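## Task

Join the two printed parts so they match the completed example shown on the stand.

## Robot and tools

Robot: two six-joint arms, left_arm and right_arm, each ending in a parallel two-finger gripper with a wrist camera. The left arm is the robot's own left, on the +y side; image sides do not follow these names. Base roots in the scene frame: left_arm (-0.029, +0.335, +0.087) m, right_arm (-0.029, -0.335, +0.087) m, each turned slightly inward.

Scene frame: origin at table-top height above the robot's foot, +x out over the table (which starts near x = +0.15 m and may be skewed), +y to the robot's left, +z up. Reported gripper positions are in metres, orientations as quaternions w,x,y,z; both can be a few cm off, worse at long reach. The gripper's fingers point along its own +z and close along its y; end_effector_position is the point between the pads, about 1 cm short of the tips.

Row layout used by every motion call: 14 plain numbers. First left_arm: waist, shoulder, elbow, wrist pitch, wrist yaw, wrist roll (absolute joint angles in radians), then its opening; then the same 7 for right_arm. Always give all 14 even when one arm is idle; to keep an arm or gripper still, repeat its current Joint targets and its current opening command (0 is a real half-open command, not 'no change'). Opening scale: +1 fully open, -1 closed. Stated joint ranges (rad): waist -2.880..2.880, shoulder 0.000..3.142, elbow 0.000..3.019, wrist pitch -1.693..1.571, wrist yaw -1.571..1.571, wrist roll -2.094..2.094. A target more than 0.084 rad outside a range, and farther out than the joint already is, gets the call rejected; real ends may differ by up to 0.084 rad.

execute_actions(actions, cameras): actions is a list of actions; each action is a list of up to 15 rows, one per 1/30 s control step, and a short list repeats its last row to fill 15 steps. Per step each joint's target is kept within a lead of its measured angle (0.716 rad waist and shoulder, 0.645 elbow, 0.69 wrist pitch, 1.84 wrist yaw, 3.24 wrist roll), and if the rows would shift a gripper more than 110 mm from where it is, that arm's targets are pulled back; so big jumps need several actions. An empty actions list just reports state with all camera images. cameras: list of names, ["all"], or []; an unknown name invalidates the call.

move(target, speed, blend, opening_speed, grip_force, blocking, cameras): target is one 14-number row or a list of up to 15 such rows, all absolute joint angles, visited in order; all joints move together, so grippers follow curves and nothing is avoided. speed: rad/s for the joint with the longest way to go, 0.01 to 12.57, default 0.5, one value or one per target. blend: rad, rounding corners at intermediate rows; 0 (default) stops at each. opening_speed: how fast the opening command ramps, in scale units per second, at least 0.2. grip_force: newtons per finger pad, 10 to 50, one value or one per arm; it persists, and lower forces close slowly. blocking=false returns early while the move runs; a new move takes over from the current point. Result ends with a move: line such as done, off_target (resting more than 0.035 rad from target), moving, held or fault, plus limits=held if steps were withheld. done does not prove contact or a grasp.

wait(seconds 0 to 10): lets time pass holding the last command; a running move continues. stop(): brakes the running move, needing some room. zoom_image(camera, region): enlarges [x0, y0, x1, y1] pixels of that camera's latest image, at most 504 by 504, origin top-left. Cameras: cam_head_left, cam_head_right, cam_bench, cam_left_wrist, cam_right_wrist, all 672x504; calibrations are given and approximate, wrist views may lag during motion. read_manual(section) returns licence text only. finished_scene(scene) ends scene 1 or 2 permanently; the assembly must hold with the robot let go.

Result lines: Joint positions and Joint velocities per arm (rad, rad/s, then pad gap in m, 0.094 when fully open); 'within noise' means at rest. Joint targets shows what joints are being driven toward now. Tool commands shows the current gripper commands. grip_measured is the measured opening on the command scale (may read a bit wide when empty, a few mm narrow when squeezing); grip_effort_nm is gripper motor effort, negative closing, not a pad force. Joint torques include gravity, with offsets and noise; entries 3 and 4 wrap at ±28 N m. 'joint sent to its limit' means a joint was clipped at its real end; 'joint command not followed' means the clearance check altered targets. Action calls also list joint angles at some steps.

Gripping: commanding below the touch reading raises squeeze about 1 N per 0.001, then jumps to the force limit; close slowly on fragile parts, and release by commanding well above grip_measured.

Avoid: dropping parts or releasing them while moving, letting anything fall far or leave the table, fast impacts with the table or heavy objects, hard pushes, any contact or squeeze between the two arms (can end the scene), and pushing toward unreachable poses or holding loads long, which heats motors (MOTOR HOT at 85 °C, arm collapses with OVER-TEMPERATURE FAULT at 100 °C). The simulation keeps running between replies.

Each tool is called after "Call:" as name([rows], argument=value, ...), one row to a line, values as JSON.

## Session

Call:
execute_actions(actions=[])

Scene clock: 0.00 s.
left_arm: end_effector_position=(+0.7445, +0.6387, +0.1589) grip_measured=+1.000 grip_effort_nm=n/a end_effector_quat_wxyz=(+0.592, +0.004, +0.805, +0.023) | right_arm: end_effector_position=(+0.2227, +0.2989, +0.1893) grip_measured=+1.000 grip_effort_nm=n/a end_effector_quat_wxyz=(+0.292, -0.009, +0.932, +0.216)
Joint positions: left_arm=[0.99 2.117 1.515 0.341 0.374 0.233 0.094] | right_arm=[0.779 1.982 1.427 -0.448 0.5 1.115 0.094]
Joint velocities: within noise
Joint torques (N m): no reading
Motor temperatures (°C): left_arm=[26 24 27 23 25 26 22] | right_arm=[26 29 27 25 24 24 25]
Heat: left arm: hottest elbow 27 °C; right arm: hottest shoulder 29 °C.
Joint targets: left_arm=[0.991 2.127 1.533 0.343 0.374 0.233] | right_arm=[0.779 1.985 1.451 -0.445 0.500 1.115]
Tool commands: left_gripper/opening=+1.0 right_gripper/opening=+1.0
camera_calibration:
cam_left_wrist: T_world_to_cam=[[0.0337725, -0.998593, -0.040885, 0.619168], [-0.804283, -0.00287124, -0.594239, 0.697102], [0.593285, 0.0529521, -0.803249, -0.224124], [0, 0, 0, 1]] pos_world=[0.672726, 0.632166, 0.259533]
cam_right_wrist: T_world_to_cam=[[0.132496, -0.907682, -0.398194, 0.316311], [-0.98941, -0.145139, 0.00162569, 0.264978], [-0.0592692, 0.393761, -0.9173, 0.194238], [0, 0, 0, 1]] pos_world=[0.231774, 0.249085, 0.303696]

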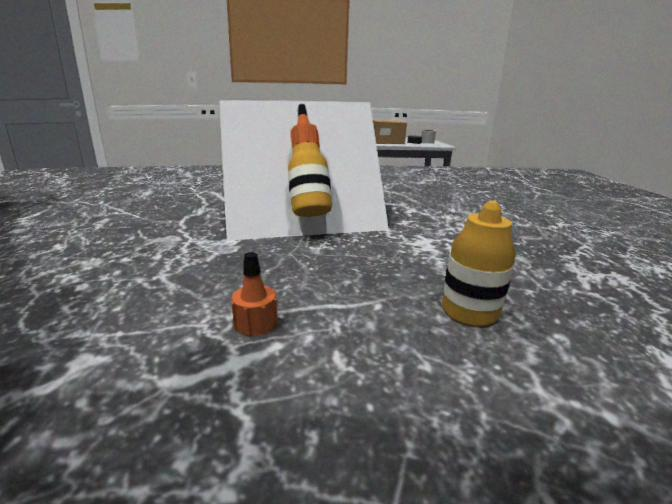

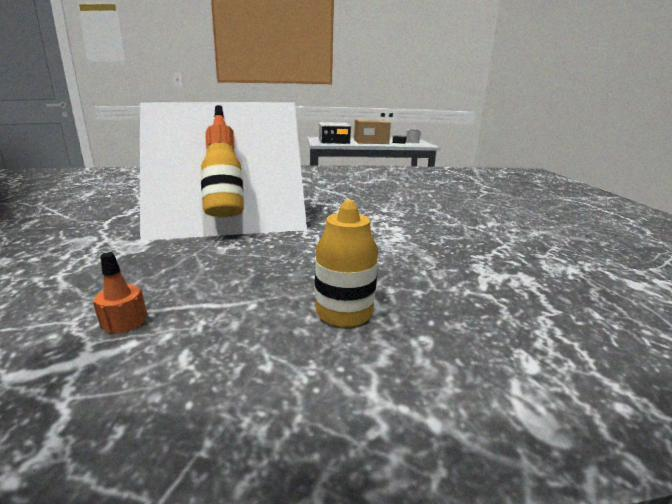

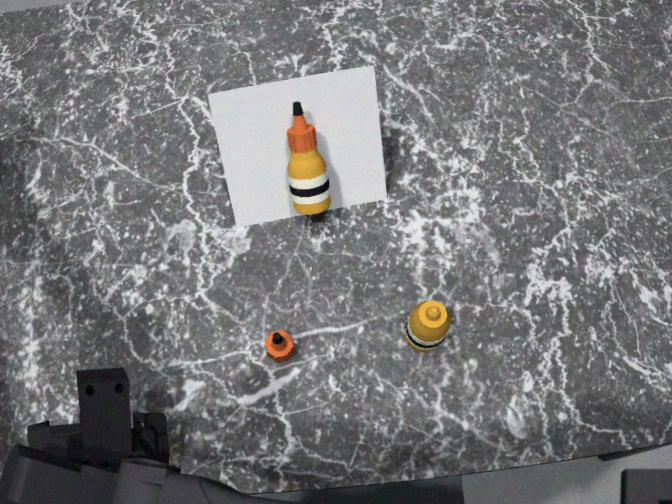

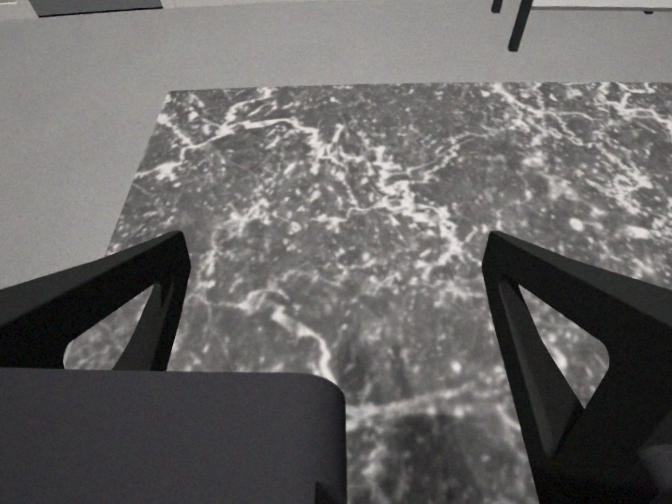

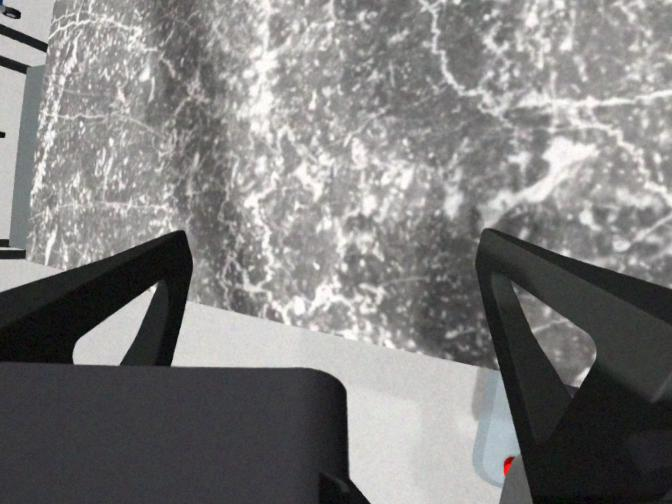

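Call:
move(target=[0.991,2.127,1.533,0.343,0.374,0.233,1,0.355,1.995,1.58,-1.178,0.1,0.005,1], speed=0.8, cameras=["cam_head_left","cam_bench","cam_right_wrist"])

Call:
zoom_image(camera="cam_head_left", region=[200, 80, 540, 350])

Scene clock: 19.90 s.
left_arm: end_effector_position=(+0.7445, +0.6387, +0.1589) grip_measured=+1.000 grip_effort_nm=0.00 end_effector_quat_wxyz=(+0.592, +0.004, +0.805, +0.023) | right_arm: end_effector_position=(+0.3413, +0.0929, +0.1433) grip_measured=+1.000 grip_effort_nm=0.03 end_effector_quat_wxyz=(-0.005, -0.427, +0.904, -0.005)
Joint positions: left_arm=[0.99 2.117 1.515 0.341 0.374 0.233 0.094] | right_arm=[0.352 1.982 1.532 -1.17 0.104 0.019 0.094]
Joint torques (N m): left_arm=[-1.2 -22.71 8.42 2.07 0.12 -0.03] | right_arm=[2.26 -19.19 13.93 0.23 -0.2 -0.16]
Heat: left arm: hottest elbow 29 °C; right arm: hottest shoulder 32 °C.
Joint targets: left_arm=[0.991 2.127 1.533 0.343 0.374 0.233] | right_arm=[0.355 1.995 1.580 -1.178 0.100 0.005]
move: off_target (right_arm); right_arm: the elbow is farthest, 0.048 rad from its target
camera_calibration:
cam_right_wrist: T_world_to_cam=[[0.766094, -0.642654, 0.00979171, -0.204035], [-0.516544, -0.606552, 0.604382, 0.147607], [-0.38247, -0.468071, -0.796635, 0.413229], [0, 0, 0, 1]] pos_world=[0.390603, 0.151827, 0.24198]
Images, in order (width x height): cam_head_left 672x504, cam_bench 672x504, cam_right_wrist 672x504.

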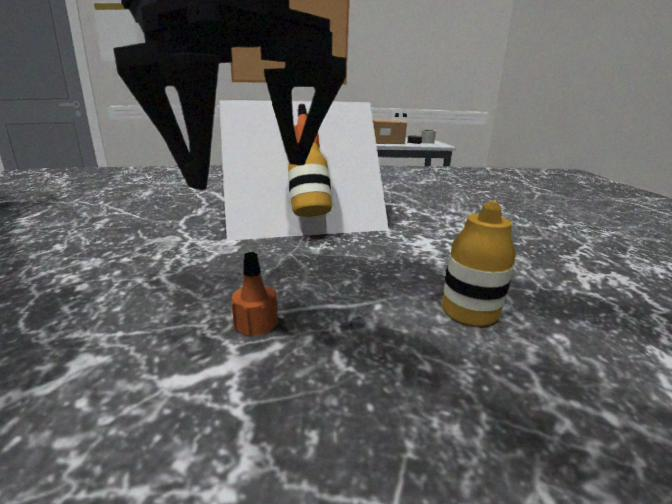

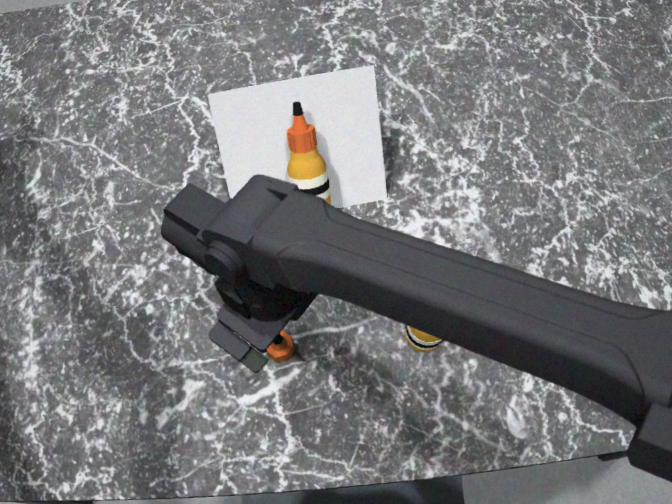

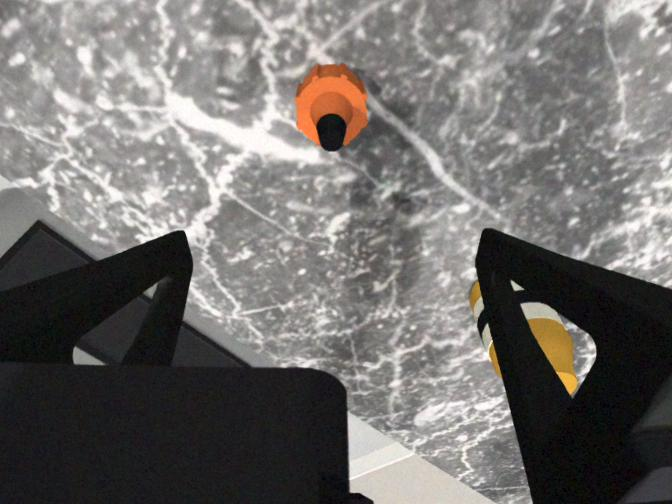

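Scaled by 1.482 from the camera's 672x504 image, which has a finer 960x720 frame.

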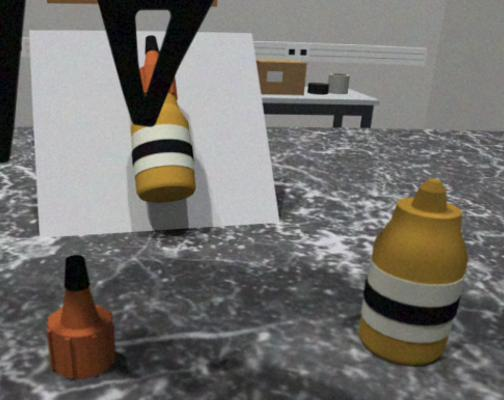

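Call:
move(target=[0.991,2.127,1.533,0.343,0.374,0.233,1,0.324,2.163,1.457,-0.905,0.1,0.0,1], speed=0.4, cameras=["cam_right_wrist","cam_head_left","cam_head_right"])

Scene clock: 30.80 s.
left_arm: end_effector_position=(+0.7445, +0.6387, +0.1589) grip_measured=+1.000 grip_effort_nm=0.00 end_effector_quat_wxyz=(+0.592, +0.004, +0.805, +0.023) | right_arm: end_effector_position=(+0.3449, +0.0971, +0.0229) grip_measured=+1.000 grip_effort_nm=0.04 end_effector_quat_wxyz=(-0.003, -0.419, +0.908, -0.003)
Joint positions: left_arm=[0.99 2.117 1.515 0.341 0.374 0.233 0.094] | right_arm=[0.331 2.152 1.454 -0.915 0.104 0.014 0.094]
Joint torques (N m): left_arm=[-0.79 -22.77 8.38 2.07 0.12 -0.04] | right_arm=[1.61 -20.42 8.72 1.09 -0.19 -0.15]
Motor temperatures (°C): left_arm=[26 26 30 23 25 26 22] | right_arm=[26 32 32 25 24 24 25]
Heat: left arm: hottest elbow 30 °C; right arm: hottest shoulder 32 °C.
Joint targets: left_arm=[0.991 2.127 1.533 0.343 0.374 0.233] | right_arm=[0.324 2.163 1.457 -0.905 0.100 0.000]
move: done
camera_calibration:
cam_right_wrist: T_world_to_cam=[[0.755228, -0.655402, 0.00891215, -0.197846], [-0.528348, -0.600662, 0.600044, 0.228378], [-0.387917, -0.457879, -0.799917, 0.321719], [0, 0, 0, 1]] pos_world=[0.394882, 0.154817, 0.122075]
Images, in order (width x height): cam_head_left 672x504, cam_head_right 672x504, cam_right_wrist 672x504.

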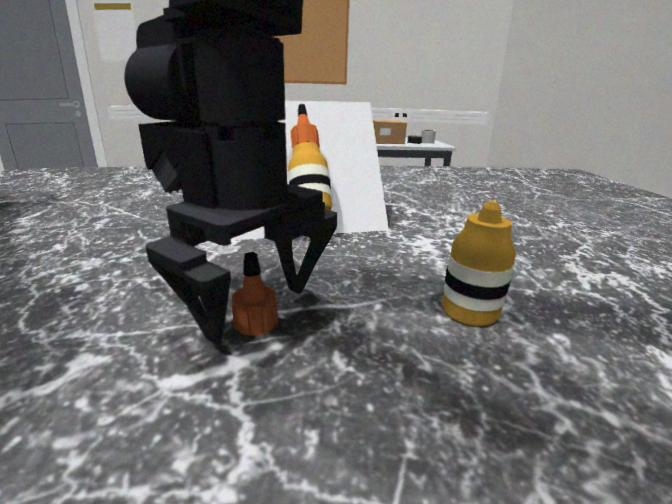

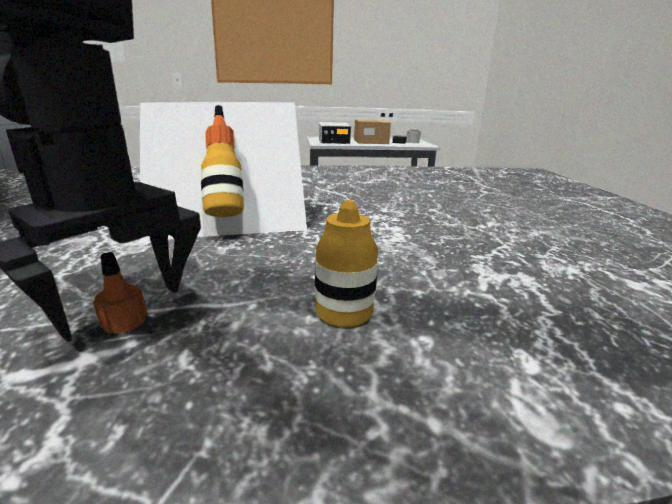

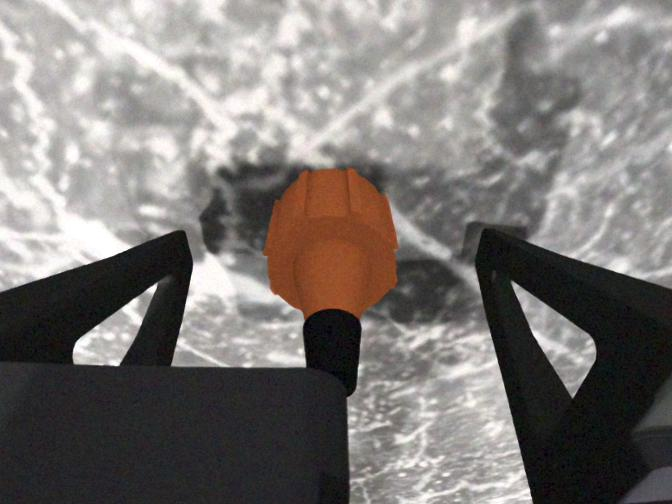

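Call:
move([
  [0.991,2.127,1.533,0.343,0.374,0.233,1,0.324,2.163,1.457,-0.888,0.1,0.0,1],
  [0.991,2.127,1.533,0.343,0.374,0.233,1,0.324,2.163,1.457,-0.888,0.1,0.0,-0.45],
], speed=0.3, opening_speed=0.7, cameras=["cam_right_wrist","cam_head_left"])

Scene clock: 40.40 s.
left_arm: end_effector_position=(+0.7445, +0.6387, +0.1589) grip_measured=+1.000 grip_effort_nm=0.00 end_effector_quat_wxyz=(+0.592, +0.004, +0.805, +0.023) | right_arm: end_effector_position=(+0.3476, +0.1004, +0.0229) grip_measured=-0.249 grip_effort_nm=-0.98 end_effector_quat_wxyz=(+0.005, -0.419, +0.908, +0.001)
Joint positions: left_arm=[0.99 2.117 1.515 0.341 0.374 0.233 0.094] | right_arm=[0.331 2.152 1.454 -0.898 0.104 0.013 0.035]
Joint torques (N m): left_arm=[-1.03 -22.89 8.36 2.1 0.14 -0.02] | right_arm=[1.61 -20.42 8.73 1.11 -0.18 -0.15]
Heat: left arm: hottest elbow 31 °C; right arm: hottest shoulder 33 °C.
Joint targets: left_arm=[0.991 2.127 1.533 0.343 0.374 0.233] | right_arm=[0.324 2.163 1.457 -0.888 0.100 0.000]
move: done
camera_calibration:
cam_right_wrist: T_world_to_cam=[[0.754264, -0.656516, 0.00852147, -0.197291], [-0.535619, -0.607757, 0.586297, 0.235328], [-0.379734, -0.446787, -0.810052, 0.320542], [0, 0, 0, 1]] pos_world=[0.396577, 0.156712, 0.123365]
Images, in order (width x height): cam_head_left 672x504, cam_right_wrist 672x504.

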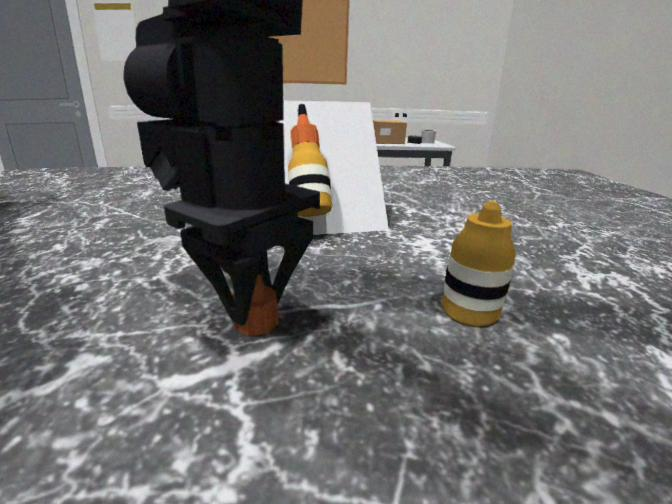

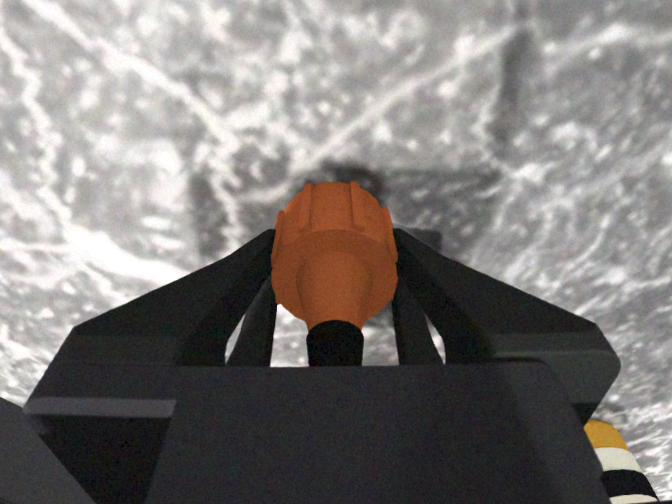

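Call:
move([
  [0.991,2.127,1.533,0.343,0.374,0.233,1,0.34,1.97,1.62,-1.2,0.1,0.0,-0.45],
  [0.991,2.127,1.533,0.343,0.374,0.233,1,0.061,1.603,1.118,-1.063,0.103,0.0,-0.45],
], speed=0.6, blend=0.1, cameras=["cam_right_wrist","cam_head_left","cam_head_right","cam_bench"])

Scene clock: 57.10 s.
left_arm: end_effector_position=(+0.7445, +0.6387, +0.1589) grip_measured=+1.000 grip_effort_nm=0.00 end_effector_quat_wxyz=(+0.592, +0.004, +0.805, +0.023) | right_arm: end_effector_position=(+0.3498, -0.1033, +0.1661) grip_measured=-0.250 grip_effort_nm=-0.99 end_effector_quat_wxyz=(+0.005, -0.293, +0.956, +0.003)
Joint positions: left_arm=[0.99 2.117 1.515 0.341 0.374 0.233 0.094] | right_arm=[0.063 1.614 1.121 -1.073 0.103 0.013 0.035]
Joint torques (N m): left_arm=[-0.91 -22.65 8.36 2.06 0.12 -0.01] | right_arm=[1.38 -15.09 9.17 1.13 -0.07 -0.15]
Heat: left arm: hottest elbow 32 °C; right arm: hottest shoulder 34 °C.
Joint targets: left_arm=[0.991 2.127 1.533 0.343 0.374 0.233] | right_arm=[0.061 1.603 1.118 -1.063 0.103 0.000]
move: done
camera_calibration:
cam_right_wrist: T_world_to_cam=[[0.552679, -0.833391, 0.00244639, -0.280668], [-0.676897, -0.44718, 0.584671, 0.0949871], [-0.486166, -0.324791, -0.811266, 0.396425], [0, 0, 0, 1]] pos_world=[0.412144, -0.0626745, 0.266757]
Images, in order (width x height): cam_head_left 672x504, cam_head_right 672x504, cam_bench 672x504, cam_right_wrist 672x504.

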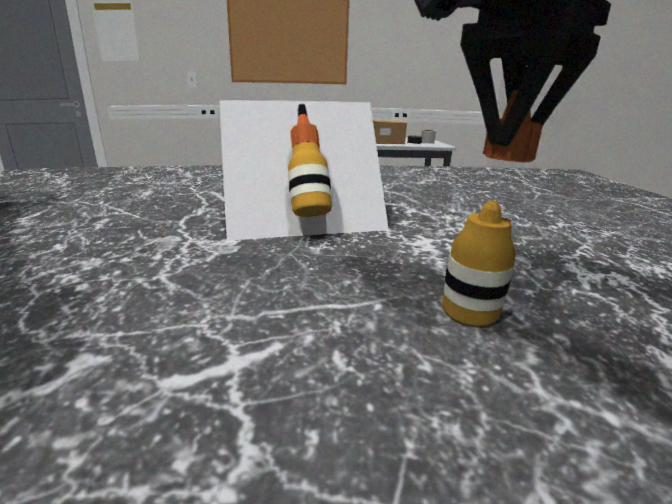

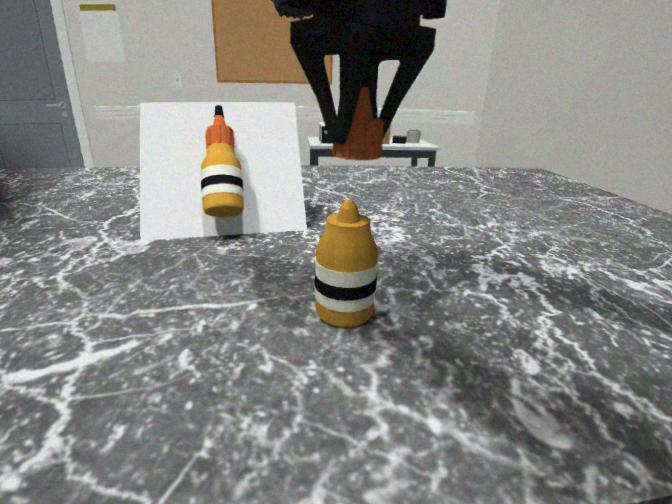

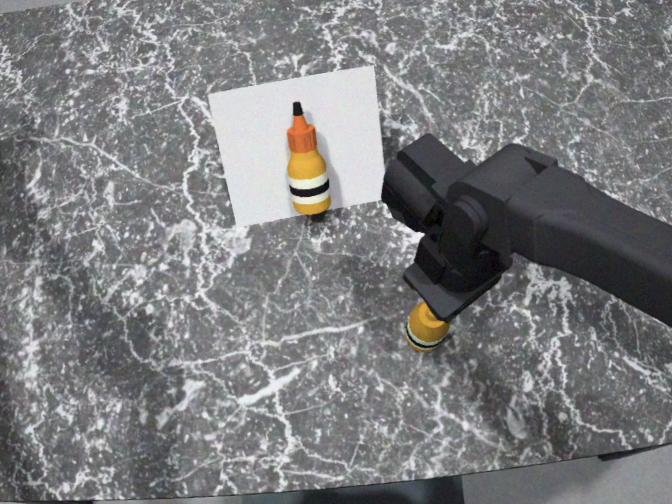

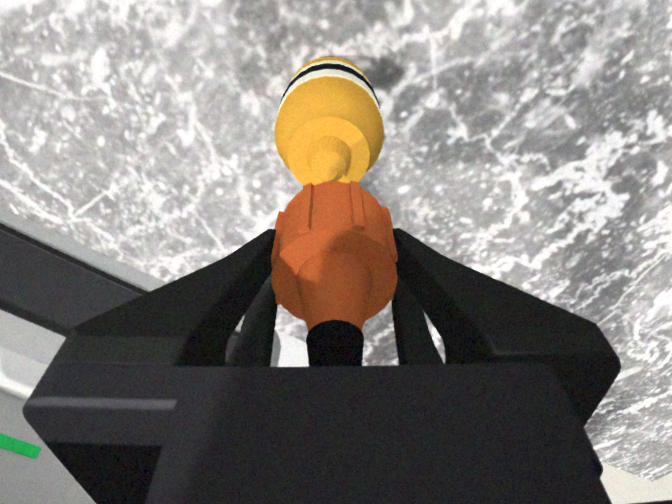

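Call:
move(target=[0.991,2.127,1.533,0.343,0.374,0.233,1,0.072,1.667,1.114,-1.02,0.103,0.0,-0.45], speed=0.2, cameras=["cam_right_wrist","cam_head_left","cam_head_right"])

Call:
zoom_image(camera="cam_head_left", region=[400, 80, 600, 330])

Call:
zoom_image(camera="cam_head_right", region=[260, 80, 460, 330])

Scene clock: 74.47 s.
left_arm: end_effector_position=(+0.7445, +0.6387, +0.1589) grip_measured=+1.000 grip_effort_nm=0.00 end_effector_quat_wxyz=(+0.592, +0.004, +0.805, +0.023) | right_arm: end_effector_position=(+0.3534, -0.0985, +0.1490) grip_measured=-0.250 grip_effort_nm=-0.99 end_effector_quat_wxyz=(+0.005, -0.293, +0.956, +0.003)
Joint positions: left_arm=[0.99 2.117 1.515 0.341 0.374 0.233 0.094] | right_arm=[0.063 1.65 1.115 -1.031 0.103 0.013 0.035]
Joint torques (N m): left_arm=[-1.08 -22.95 8.36 2.04 0.13 -0.02] | right_arm=[2.37 -13.22 9.14 1.16 -0.08 -0.15]
Heat: left arm: hottest elbow 33 °C; right arm: hottest elbow 34 °C.
Joint targets: left_arm=[0.991 2.127 1.533 0.343 0.374 0.233] | right_arm=[0.072 1.667 1.114 -1.020 0.103 0.000]
move: done
camera_calibration:
cam_right_wrist: T_world_to_cam=[[0.552659, -0.833404, 0.00246096, -0.278612], [-0.677139, -0.447309, 0.584292, 0.109757], [-0.48585, -0.32458, -0.81154, 0.385811], [0, 0, 0, 1]] pos_world=[0.415744, -0.0578745, 0.249657]
Images, in order (width x height): cam_head_left 672x504, cam_head_right 672x504, cam_right_wrist 672x504.

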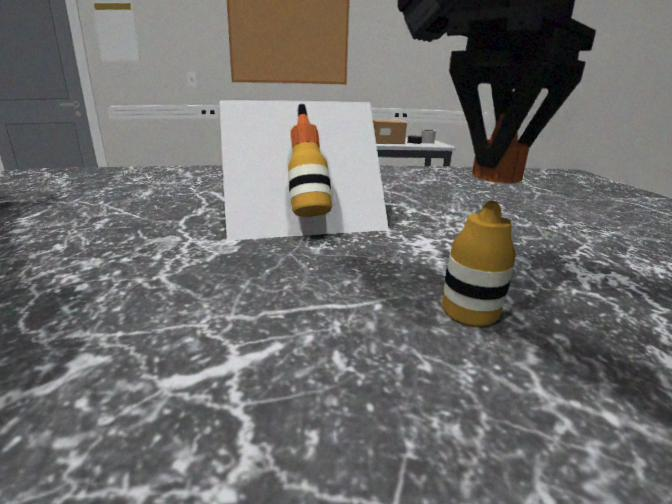

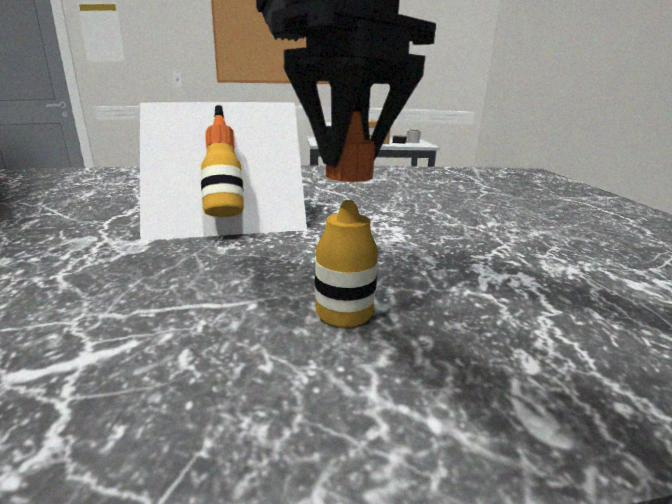

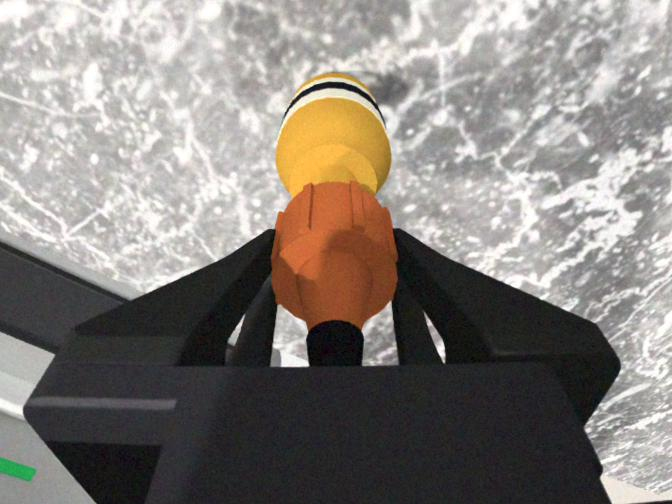

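Scaled by 2.016 from the camera's 672x504 image, which has a finer 960x720 frame.

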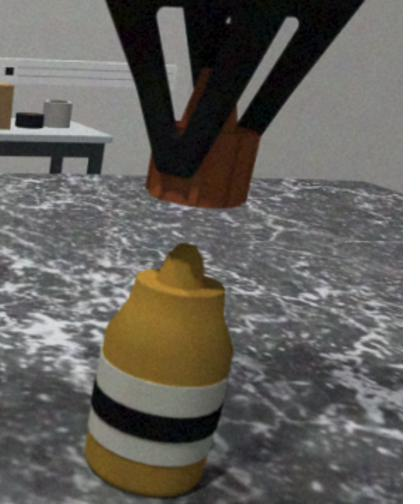

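Scaled by 2.016 from the camera's 672x504 image, which has a finer 960x720 frame.

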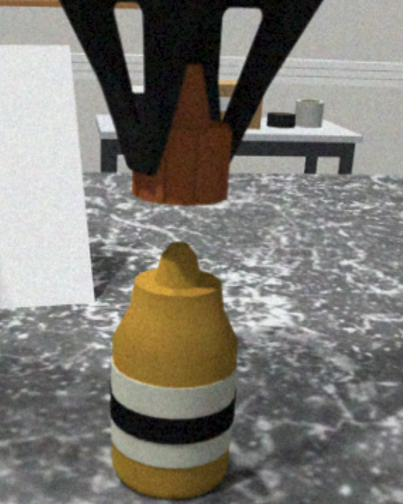

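Call:
move(target=[0.991,2.127,1.533,0.343,0.374,0.233,1,0.072,1.687,1.114,-1.0,0.103,0.0,-0.45], speed=0.15, cameras=["cam_right_wrist","cam_head_left","cam_head_right"])

Call:
zoom_image(camera="cam_head_left", region=[400, 80, 600, 330])

Call:
zoom_image(camera="cam_head_right", region=[260, 80, 460, 330])

Scene clock: 88.43 s.
left_arm: end_effector_position=(+0.7445, +0.6387, +0.1589) grip_measured=+1.000 grip_effort_nm=0.00 end_effector_quat_wxyz=(+0.592, +0.004, +0.805, +0.023) | right_arm: end_effector_position=(+0.3562, -0.0957, +0.1421) grip_measured=-0.250 grip_effort_nm=-0.99 end_effector_quat_wxyz=(+0.007, -0.293, +0.956, +0.004)
Joint positions: left_arm=[0.99 2.117 1.515 0.341 0.374 0.233 0.094] | right_arm=[0.063 1.666 1.115 -1.01 0.103 0.013 0.035]
Joint torques (N m): left_arm=[-1.08 -22.83 8.4 2.09 0.12 -0.01] | right_arm=[2.43 -13.04 9.09 1.14 -0.07 -0.15]
Heat: left arm: hottest elbow 33 °C; right arm: hottest shoulder 34 °C.
Joint targets: left_arm=[0.991 2.127 1.533 0.343 0.374 0.233] | right_arm=[0.072 1.687 1.114 -1.000 0.103 0.000]
move: done
camera_calibration:
cam_right_wrist: T_world_to_cam=[[0.5522, -0.833709, 0.00235619, -0.277693], [-0.679364, -0.448329, 0.580918, 0.118118], [-0.48326, -0.322384, -0.813958, 0.382104], [0, 0, 0, 1]] pos_world=[0.418242, -0.0553755, 0.243054]
Images, in order (width x height): cam_head_left 672x504, cam_head_right 672x504, cam_right_wrist 672x504.

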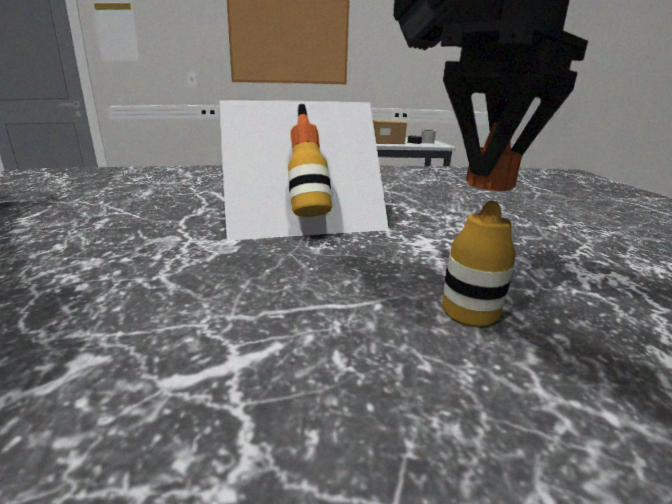

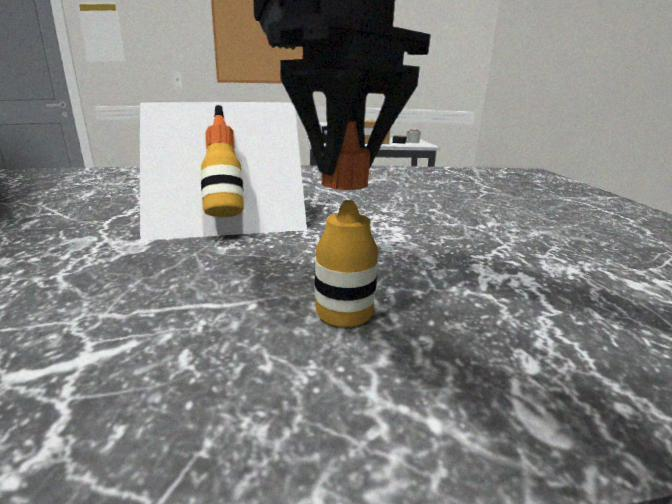

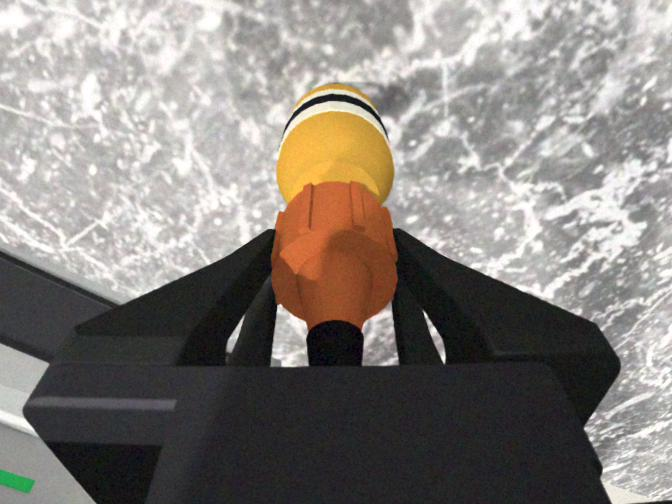

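Scaled by 2.016 from the camera's 672x504 image, which has a finer 960x720 frame.

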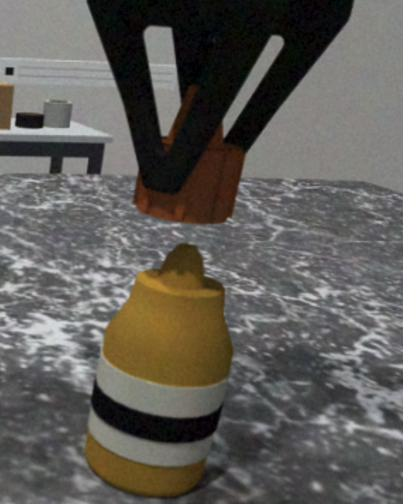

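Scaled by 2.016 from the camera's 672x504 image, which has a finer 960x720 frame.

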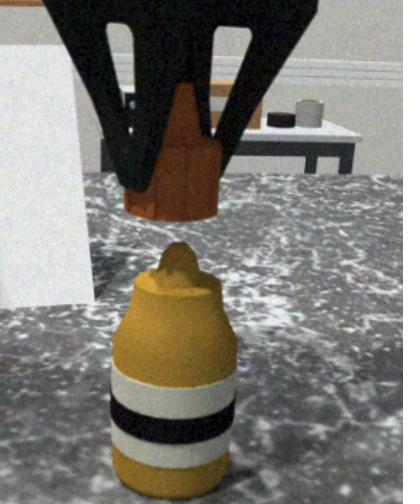

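Call:
move(target=[0.991,2.127,1.533,0.343,0.374,0.233,1,0.048,1.701,1.102,-0.974,0.103,0.0,-0.45], speed=0.1, cameras=["cam_right_wrist","cam_head_left","cam_head_right"])

Call:
zoom_image(camera="cam_head_left", region=[400, 80, 600, 330])

Call:
zoom_image(camera="cam_head_right", region=[260, 80, 460, 330])

Scene clock: 108.73 s.
left_arm: end_effector_position=(+0.7445, +0.6387, +0.1589) grip_measured=+1.000 grip_effort_nm=0.00 end_effector_quat_wxyz=(+0.592, +0.004, +0.805, +0.023) | right_arm: end_effector_position=(+0.3578, -0.0968, +0.1326) grip_measured=-0.250 grip_effort_nm=-0.99 end_effector_quat_wxyz=(+0.008, -0.290, +0.957, +0.004)
Joint positions: left_arm=[0.99 2.117 1.515 0.341 0.374 0.233 0.094] | right_arm=[0.057 1.68 1.105 -0.984 0.103 0.013 0.035]
Joint torques (N m): left_arm=[-1.14 -22.77 8.38 2.04 0.13 -0.02] | right_arm=[0.85 -13.1 8.8 1.14 -0.08 -0.15]
Heat: left arm: hottest elbow 34 °C; right arm: hottest elbow 35 °C.
Joint targets: left_arm=[0.991 2.127 1.533 0.343 0.374 0.233] | right_arm=[0.048 1.701 1.102 -0.974 0.103 0.000]
move: done
camera_calibration:
cam_right_wrist: T_world_to_cam=[[0.546988, -0.837137, 0.0022507, -0.277838], [-0.682716, -0.44453, 0.579907, 0.125915], [-0.484461, -0.318739, -0.814679, 0.375665], [0, 0, 0, 1]] pos_world=[0.419934, -0.0568766, 0.233653]
Images, in order (width x height): cam_head_left 672x504, cam_head_right 672x504, cam_right_wrist 672x504.

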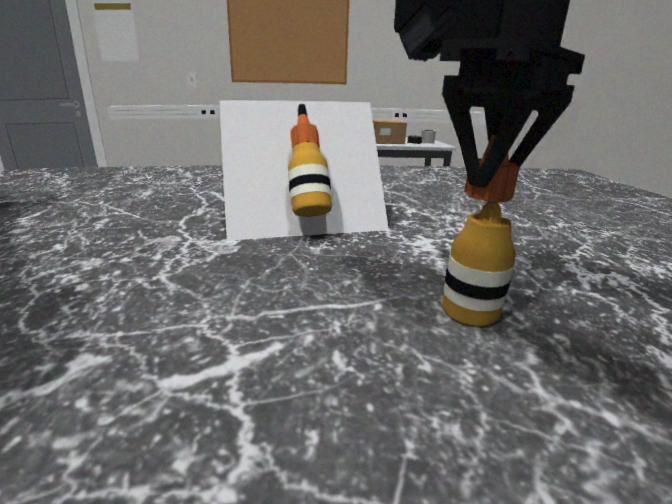

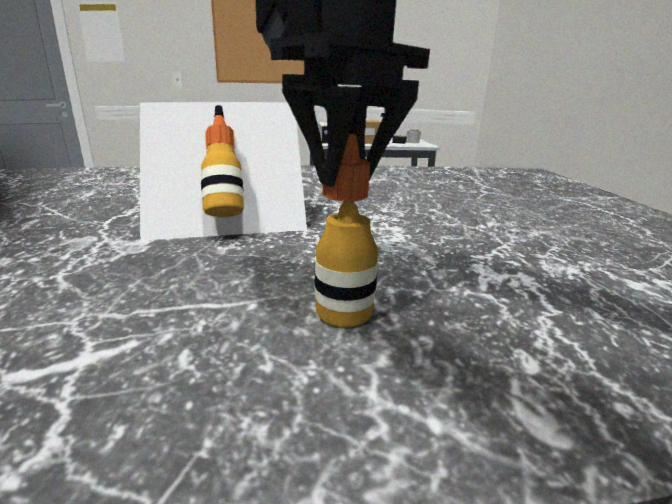

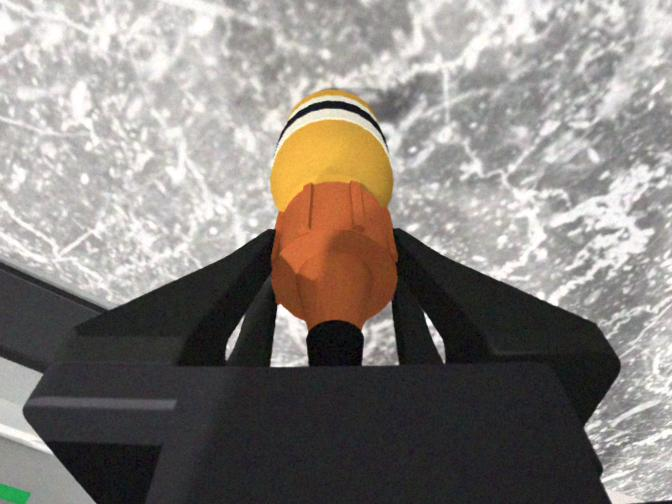

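Scaled by 2.016 from the camera's 672x504 image, which has a finer 960x720 frame.

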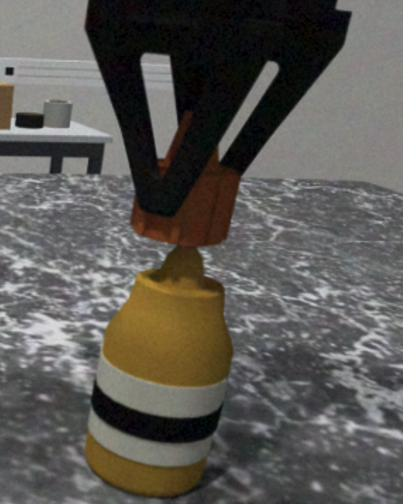

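Scaled by 2.016 from the camera's 672x504 image, which has a finer 960x720 frame.

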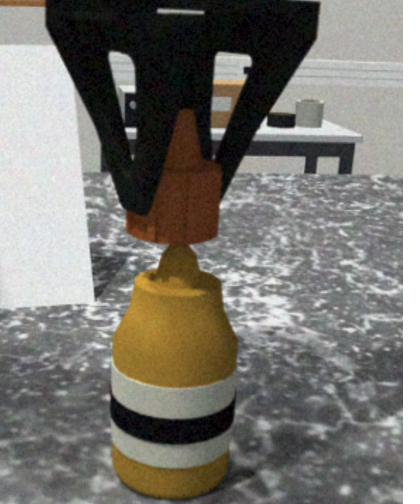

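Call:
move(target=[0.991,2.127,1.533,0.343,0.374,0.233,1,0.048,1.711,1.088,-0.953,0.103,0.0,-0.45], speed=0.08, cameras=["cam_right_wrist","cam_head_left","cam_head_right"])

Call:
zoom_image(camera="cam_head_left", region=[400, 80, 600, 330])

Call:
zoom_image(camera="cam_head_right", region=[260, 80, 460, 330])

Scene clock: 117.40 s.
left_arm: end_effector_position=(+0.7445, +0.6387, +0.1589) grip_measured=+1.000 grip_effort_nm=0.00 end_effector_quat_wxyz=(+0.592, +0.004, +0.805, +0.023) | right_arm: end_effector_position=(+0.3557, -0.0971, +0.1242) grip_measured=-0.250 grip_effort_nm=-0.99 end_effector_quat_wxyz=(+0.007, -0.290, +0.957, +0.004)
Joint positions: left_arm=[0.99 2.117 1.515 0.341 0.374 0.233 0.094] | right_arm=[0.057 1.689 1.091 -0.963 0.103 0.013 0.035]
Joint torques (N m): left_arm=[-1.08 -22.89 8.39 2.06 0.13 -0.03] | right_arm=[0.79 -13.1 8.65 1.14 -0.07 -0.15]
Heat: left arm: hottest elbow 34 °C; right arm: hottest elbow 34 °C.
Joint targets: left_arm=[0.991 2.127 1.533 0.343 0.374 0.233] | right_arm=[0.048 1.711 1.088 -0.953 0.103 0.000]
move: done
camera_calibration:
cam_right_wrist: T_world_to_cam=[[0.547214, -0.83699, 0.00235696, -0.277002], [-0.681541, -0.443945, 0.581734, 0.128579], [-0.485859, -0.319939, -0.813375, 0.367851], [0, 0, 0, 1]] pos_world=[0.417935, -0.0570761, 0.225055]
Images, in order (width x height): cam_head_left 672x504, cam_head_right 672x504, cam_right_wrist 672x504.

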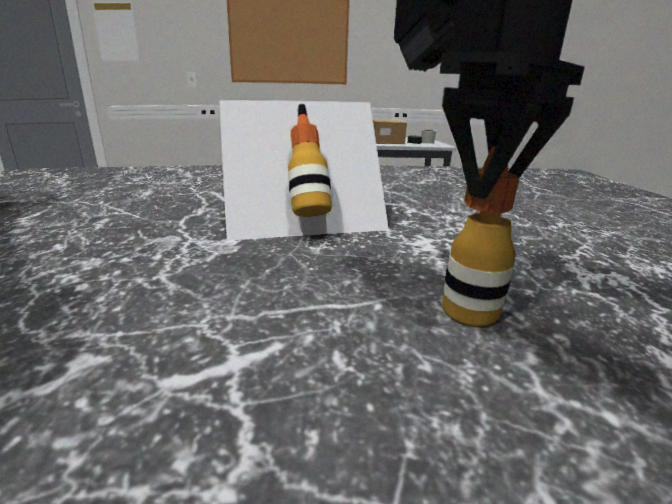

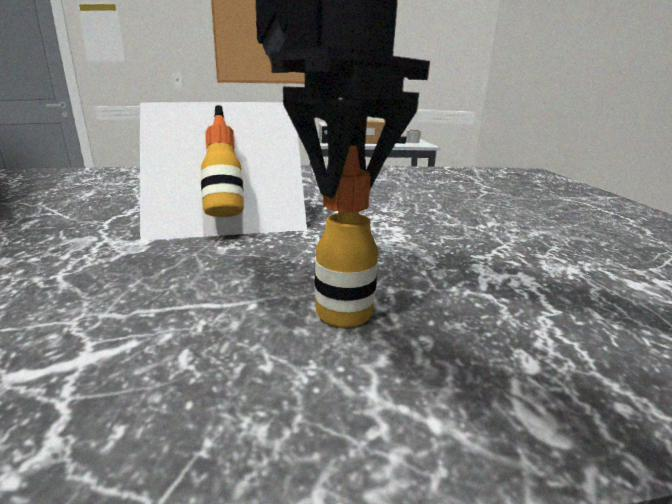

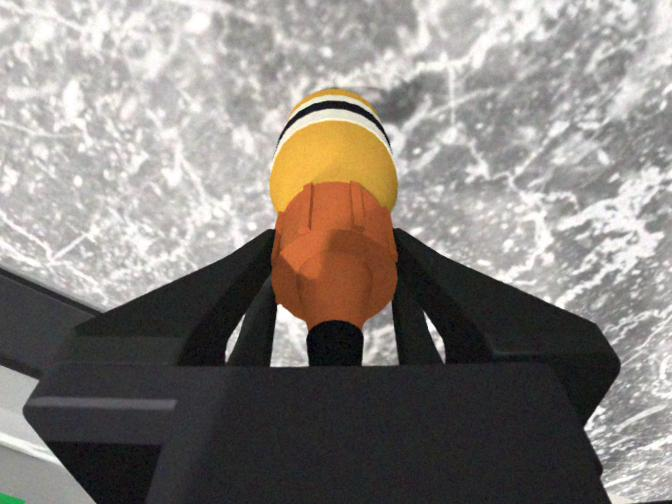

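Scaled by 2.016 from the camera's 672x504 image, which has a finer 960x720 frame.

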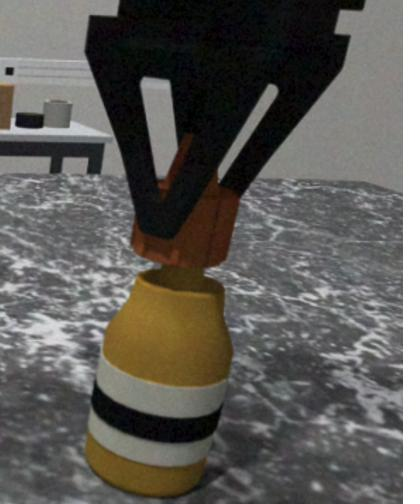

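Scaled by 2.016 from the camera's 672x504 image, which has a finer 960x720 frame.

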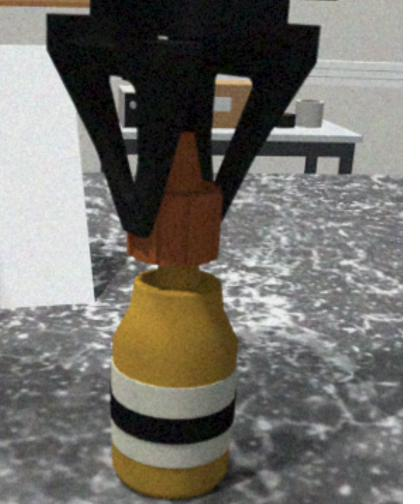

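Call:
move(target=[0.991,2.127,1.533,0.343,0.374,0.233,1,0.0435,1.722,1.079,-0.932,0.103,0.0,-0.45], speed=0.08, cameras=["cam_right_wrist","cam_head_left","cam_head_right"])

Call:
zoom_image(camera="cam_head_left", region=[400, 80, 600, 330])

Call:
zoom_image(camera="cam_head_right", region=[260, 80, 460, 330])

Scene clock: 123.97 s.
left_arm: end_effector_position=(+0.7445, +0.6387, +0.1589) grip_measured=+1.000 grip_effort_nm=0.00 end_effector_quat_wxyz=(+0.592, +0.004, +0.805, +0.023) | right_arm: end_effector_position=(+0.3549, -0.0984, +0.1168) grip_measured=-0.250 grip_effort_nm=-0.99 end_effector_quat_wxyz=(+0.006, -0.289, +0.957, +0.003)
Joint positions: left_arm=[0.99 2.117 1.515 0.341 0.374 0.233 0.094] | right_arm=[0.054 1.699 1.081 -0.945 0.103 0.013 0.035]
Joint torques (N m): left_arm=[-1.2 -22.89 8.38 2.04 0.13 -0.03] | right_arm=[0.67 -12.98 8.65 1.28 -0.08 -0.15]
Motor temperatures (°C): left_arm=[26 31 34 23 25 26 22] | right_arm=[25 33 34 24 24 24 28]
Heat: left arm: hottest elbow 34 °C; right arm: hottest elbow 34 °C.
Joint targets: left_arm=[0.991 2.127 1.533 0.343 0.374 0.233] | right_arm=[0.043 1.722 1.079 -0.932 0.103 0.000]
move: done
camera_calibration:
cam_right_wrist: T_world_to_cam=[[0.54486, -0.838524, 0.00243175, -0.276975], [-0.681718, -0.441277, 0.583554, 0.131981], [-0.488251, -0.319613, -0.812071, 0.361792], [0, 0, 0, 1]] pos_world=[0.417532, -0.058376, 0.217456]
Images, in order (width x height): cam_head_left 672x504, cam_head_right 672x504, cam_right_wrist 672x504.

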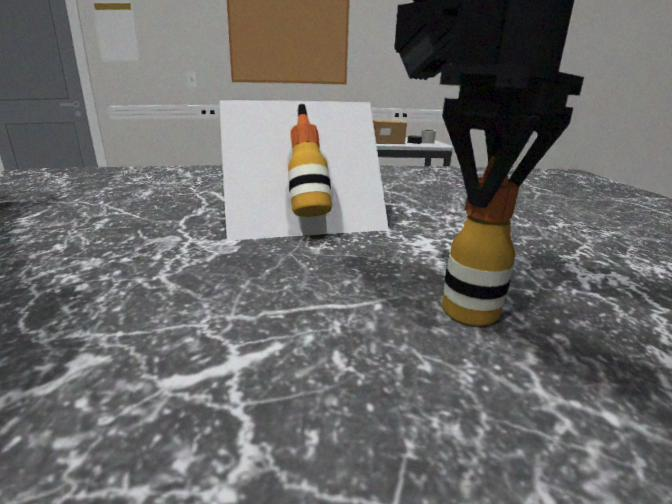

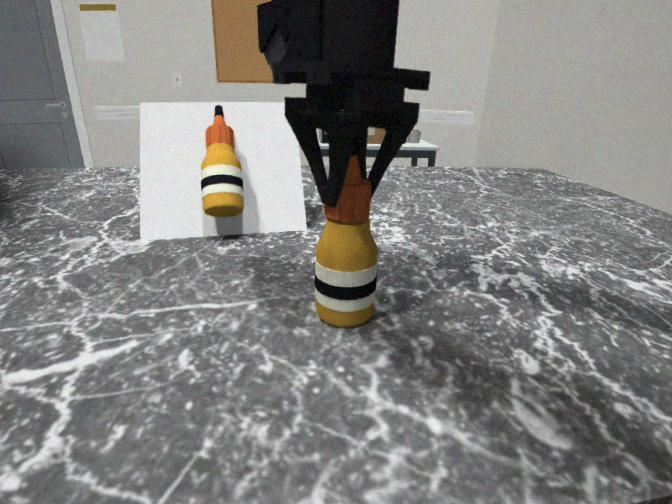

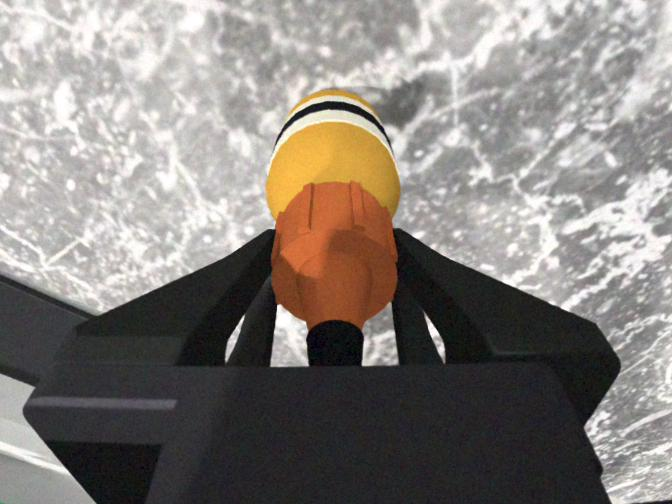

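Scaled by 2.016 from the camera's 672x504 image, which has a finer 960x720 frame.

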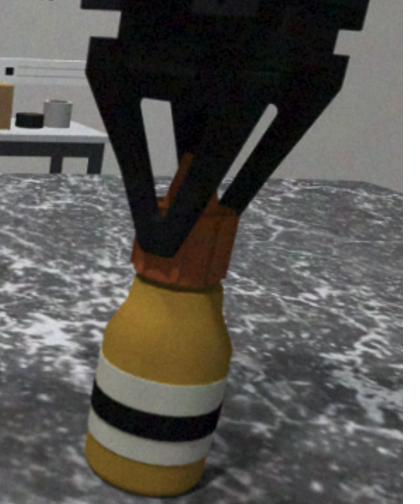

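Scaled by 2.016 from the camera's 672x504 image, which has a finer 960x720 frame.

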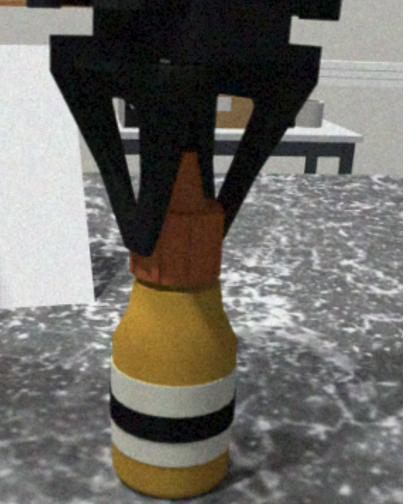

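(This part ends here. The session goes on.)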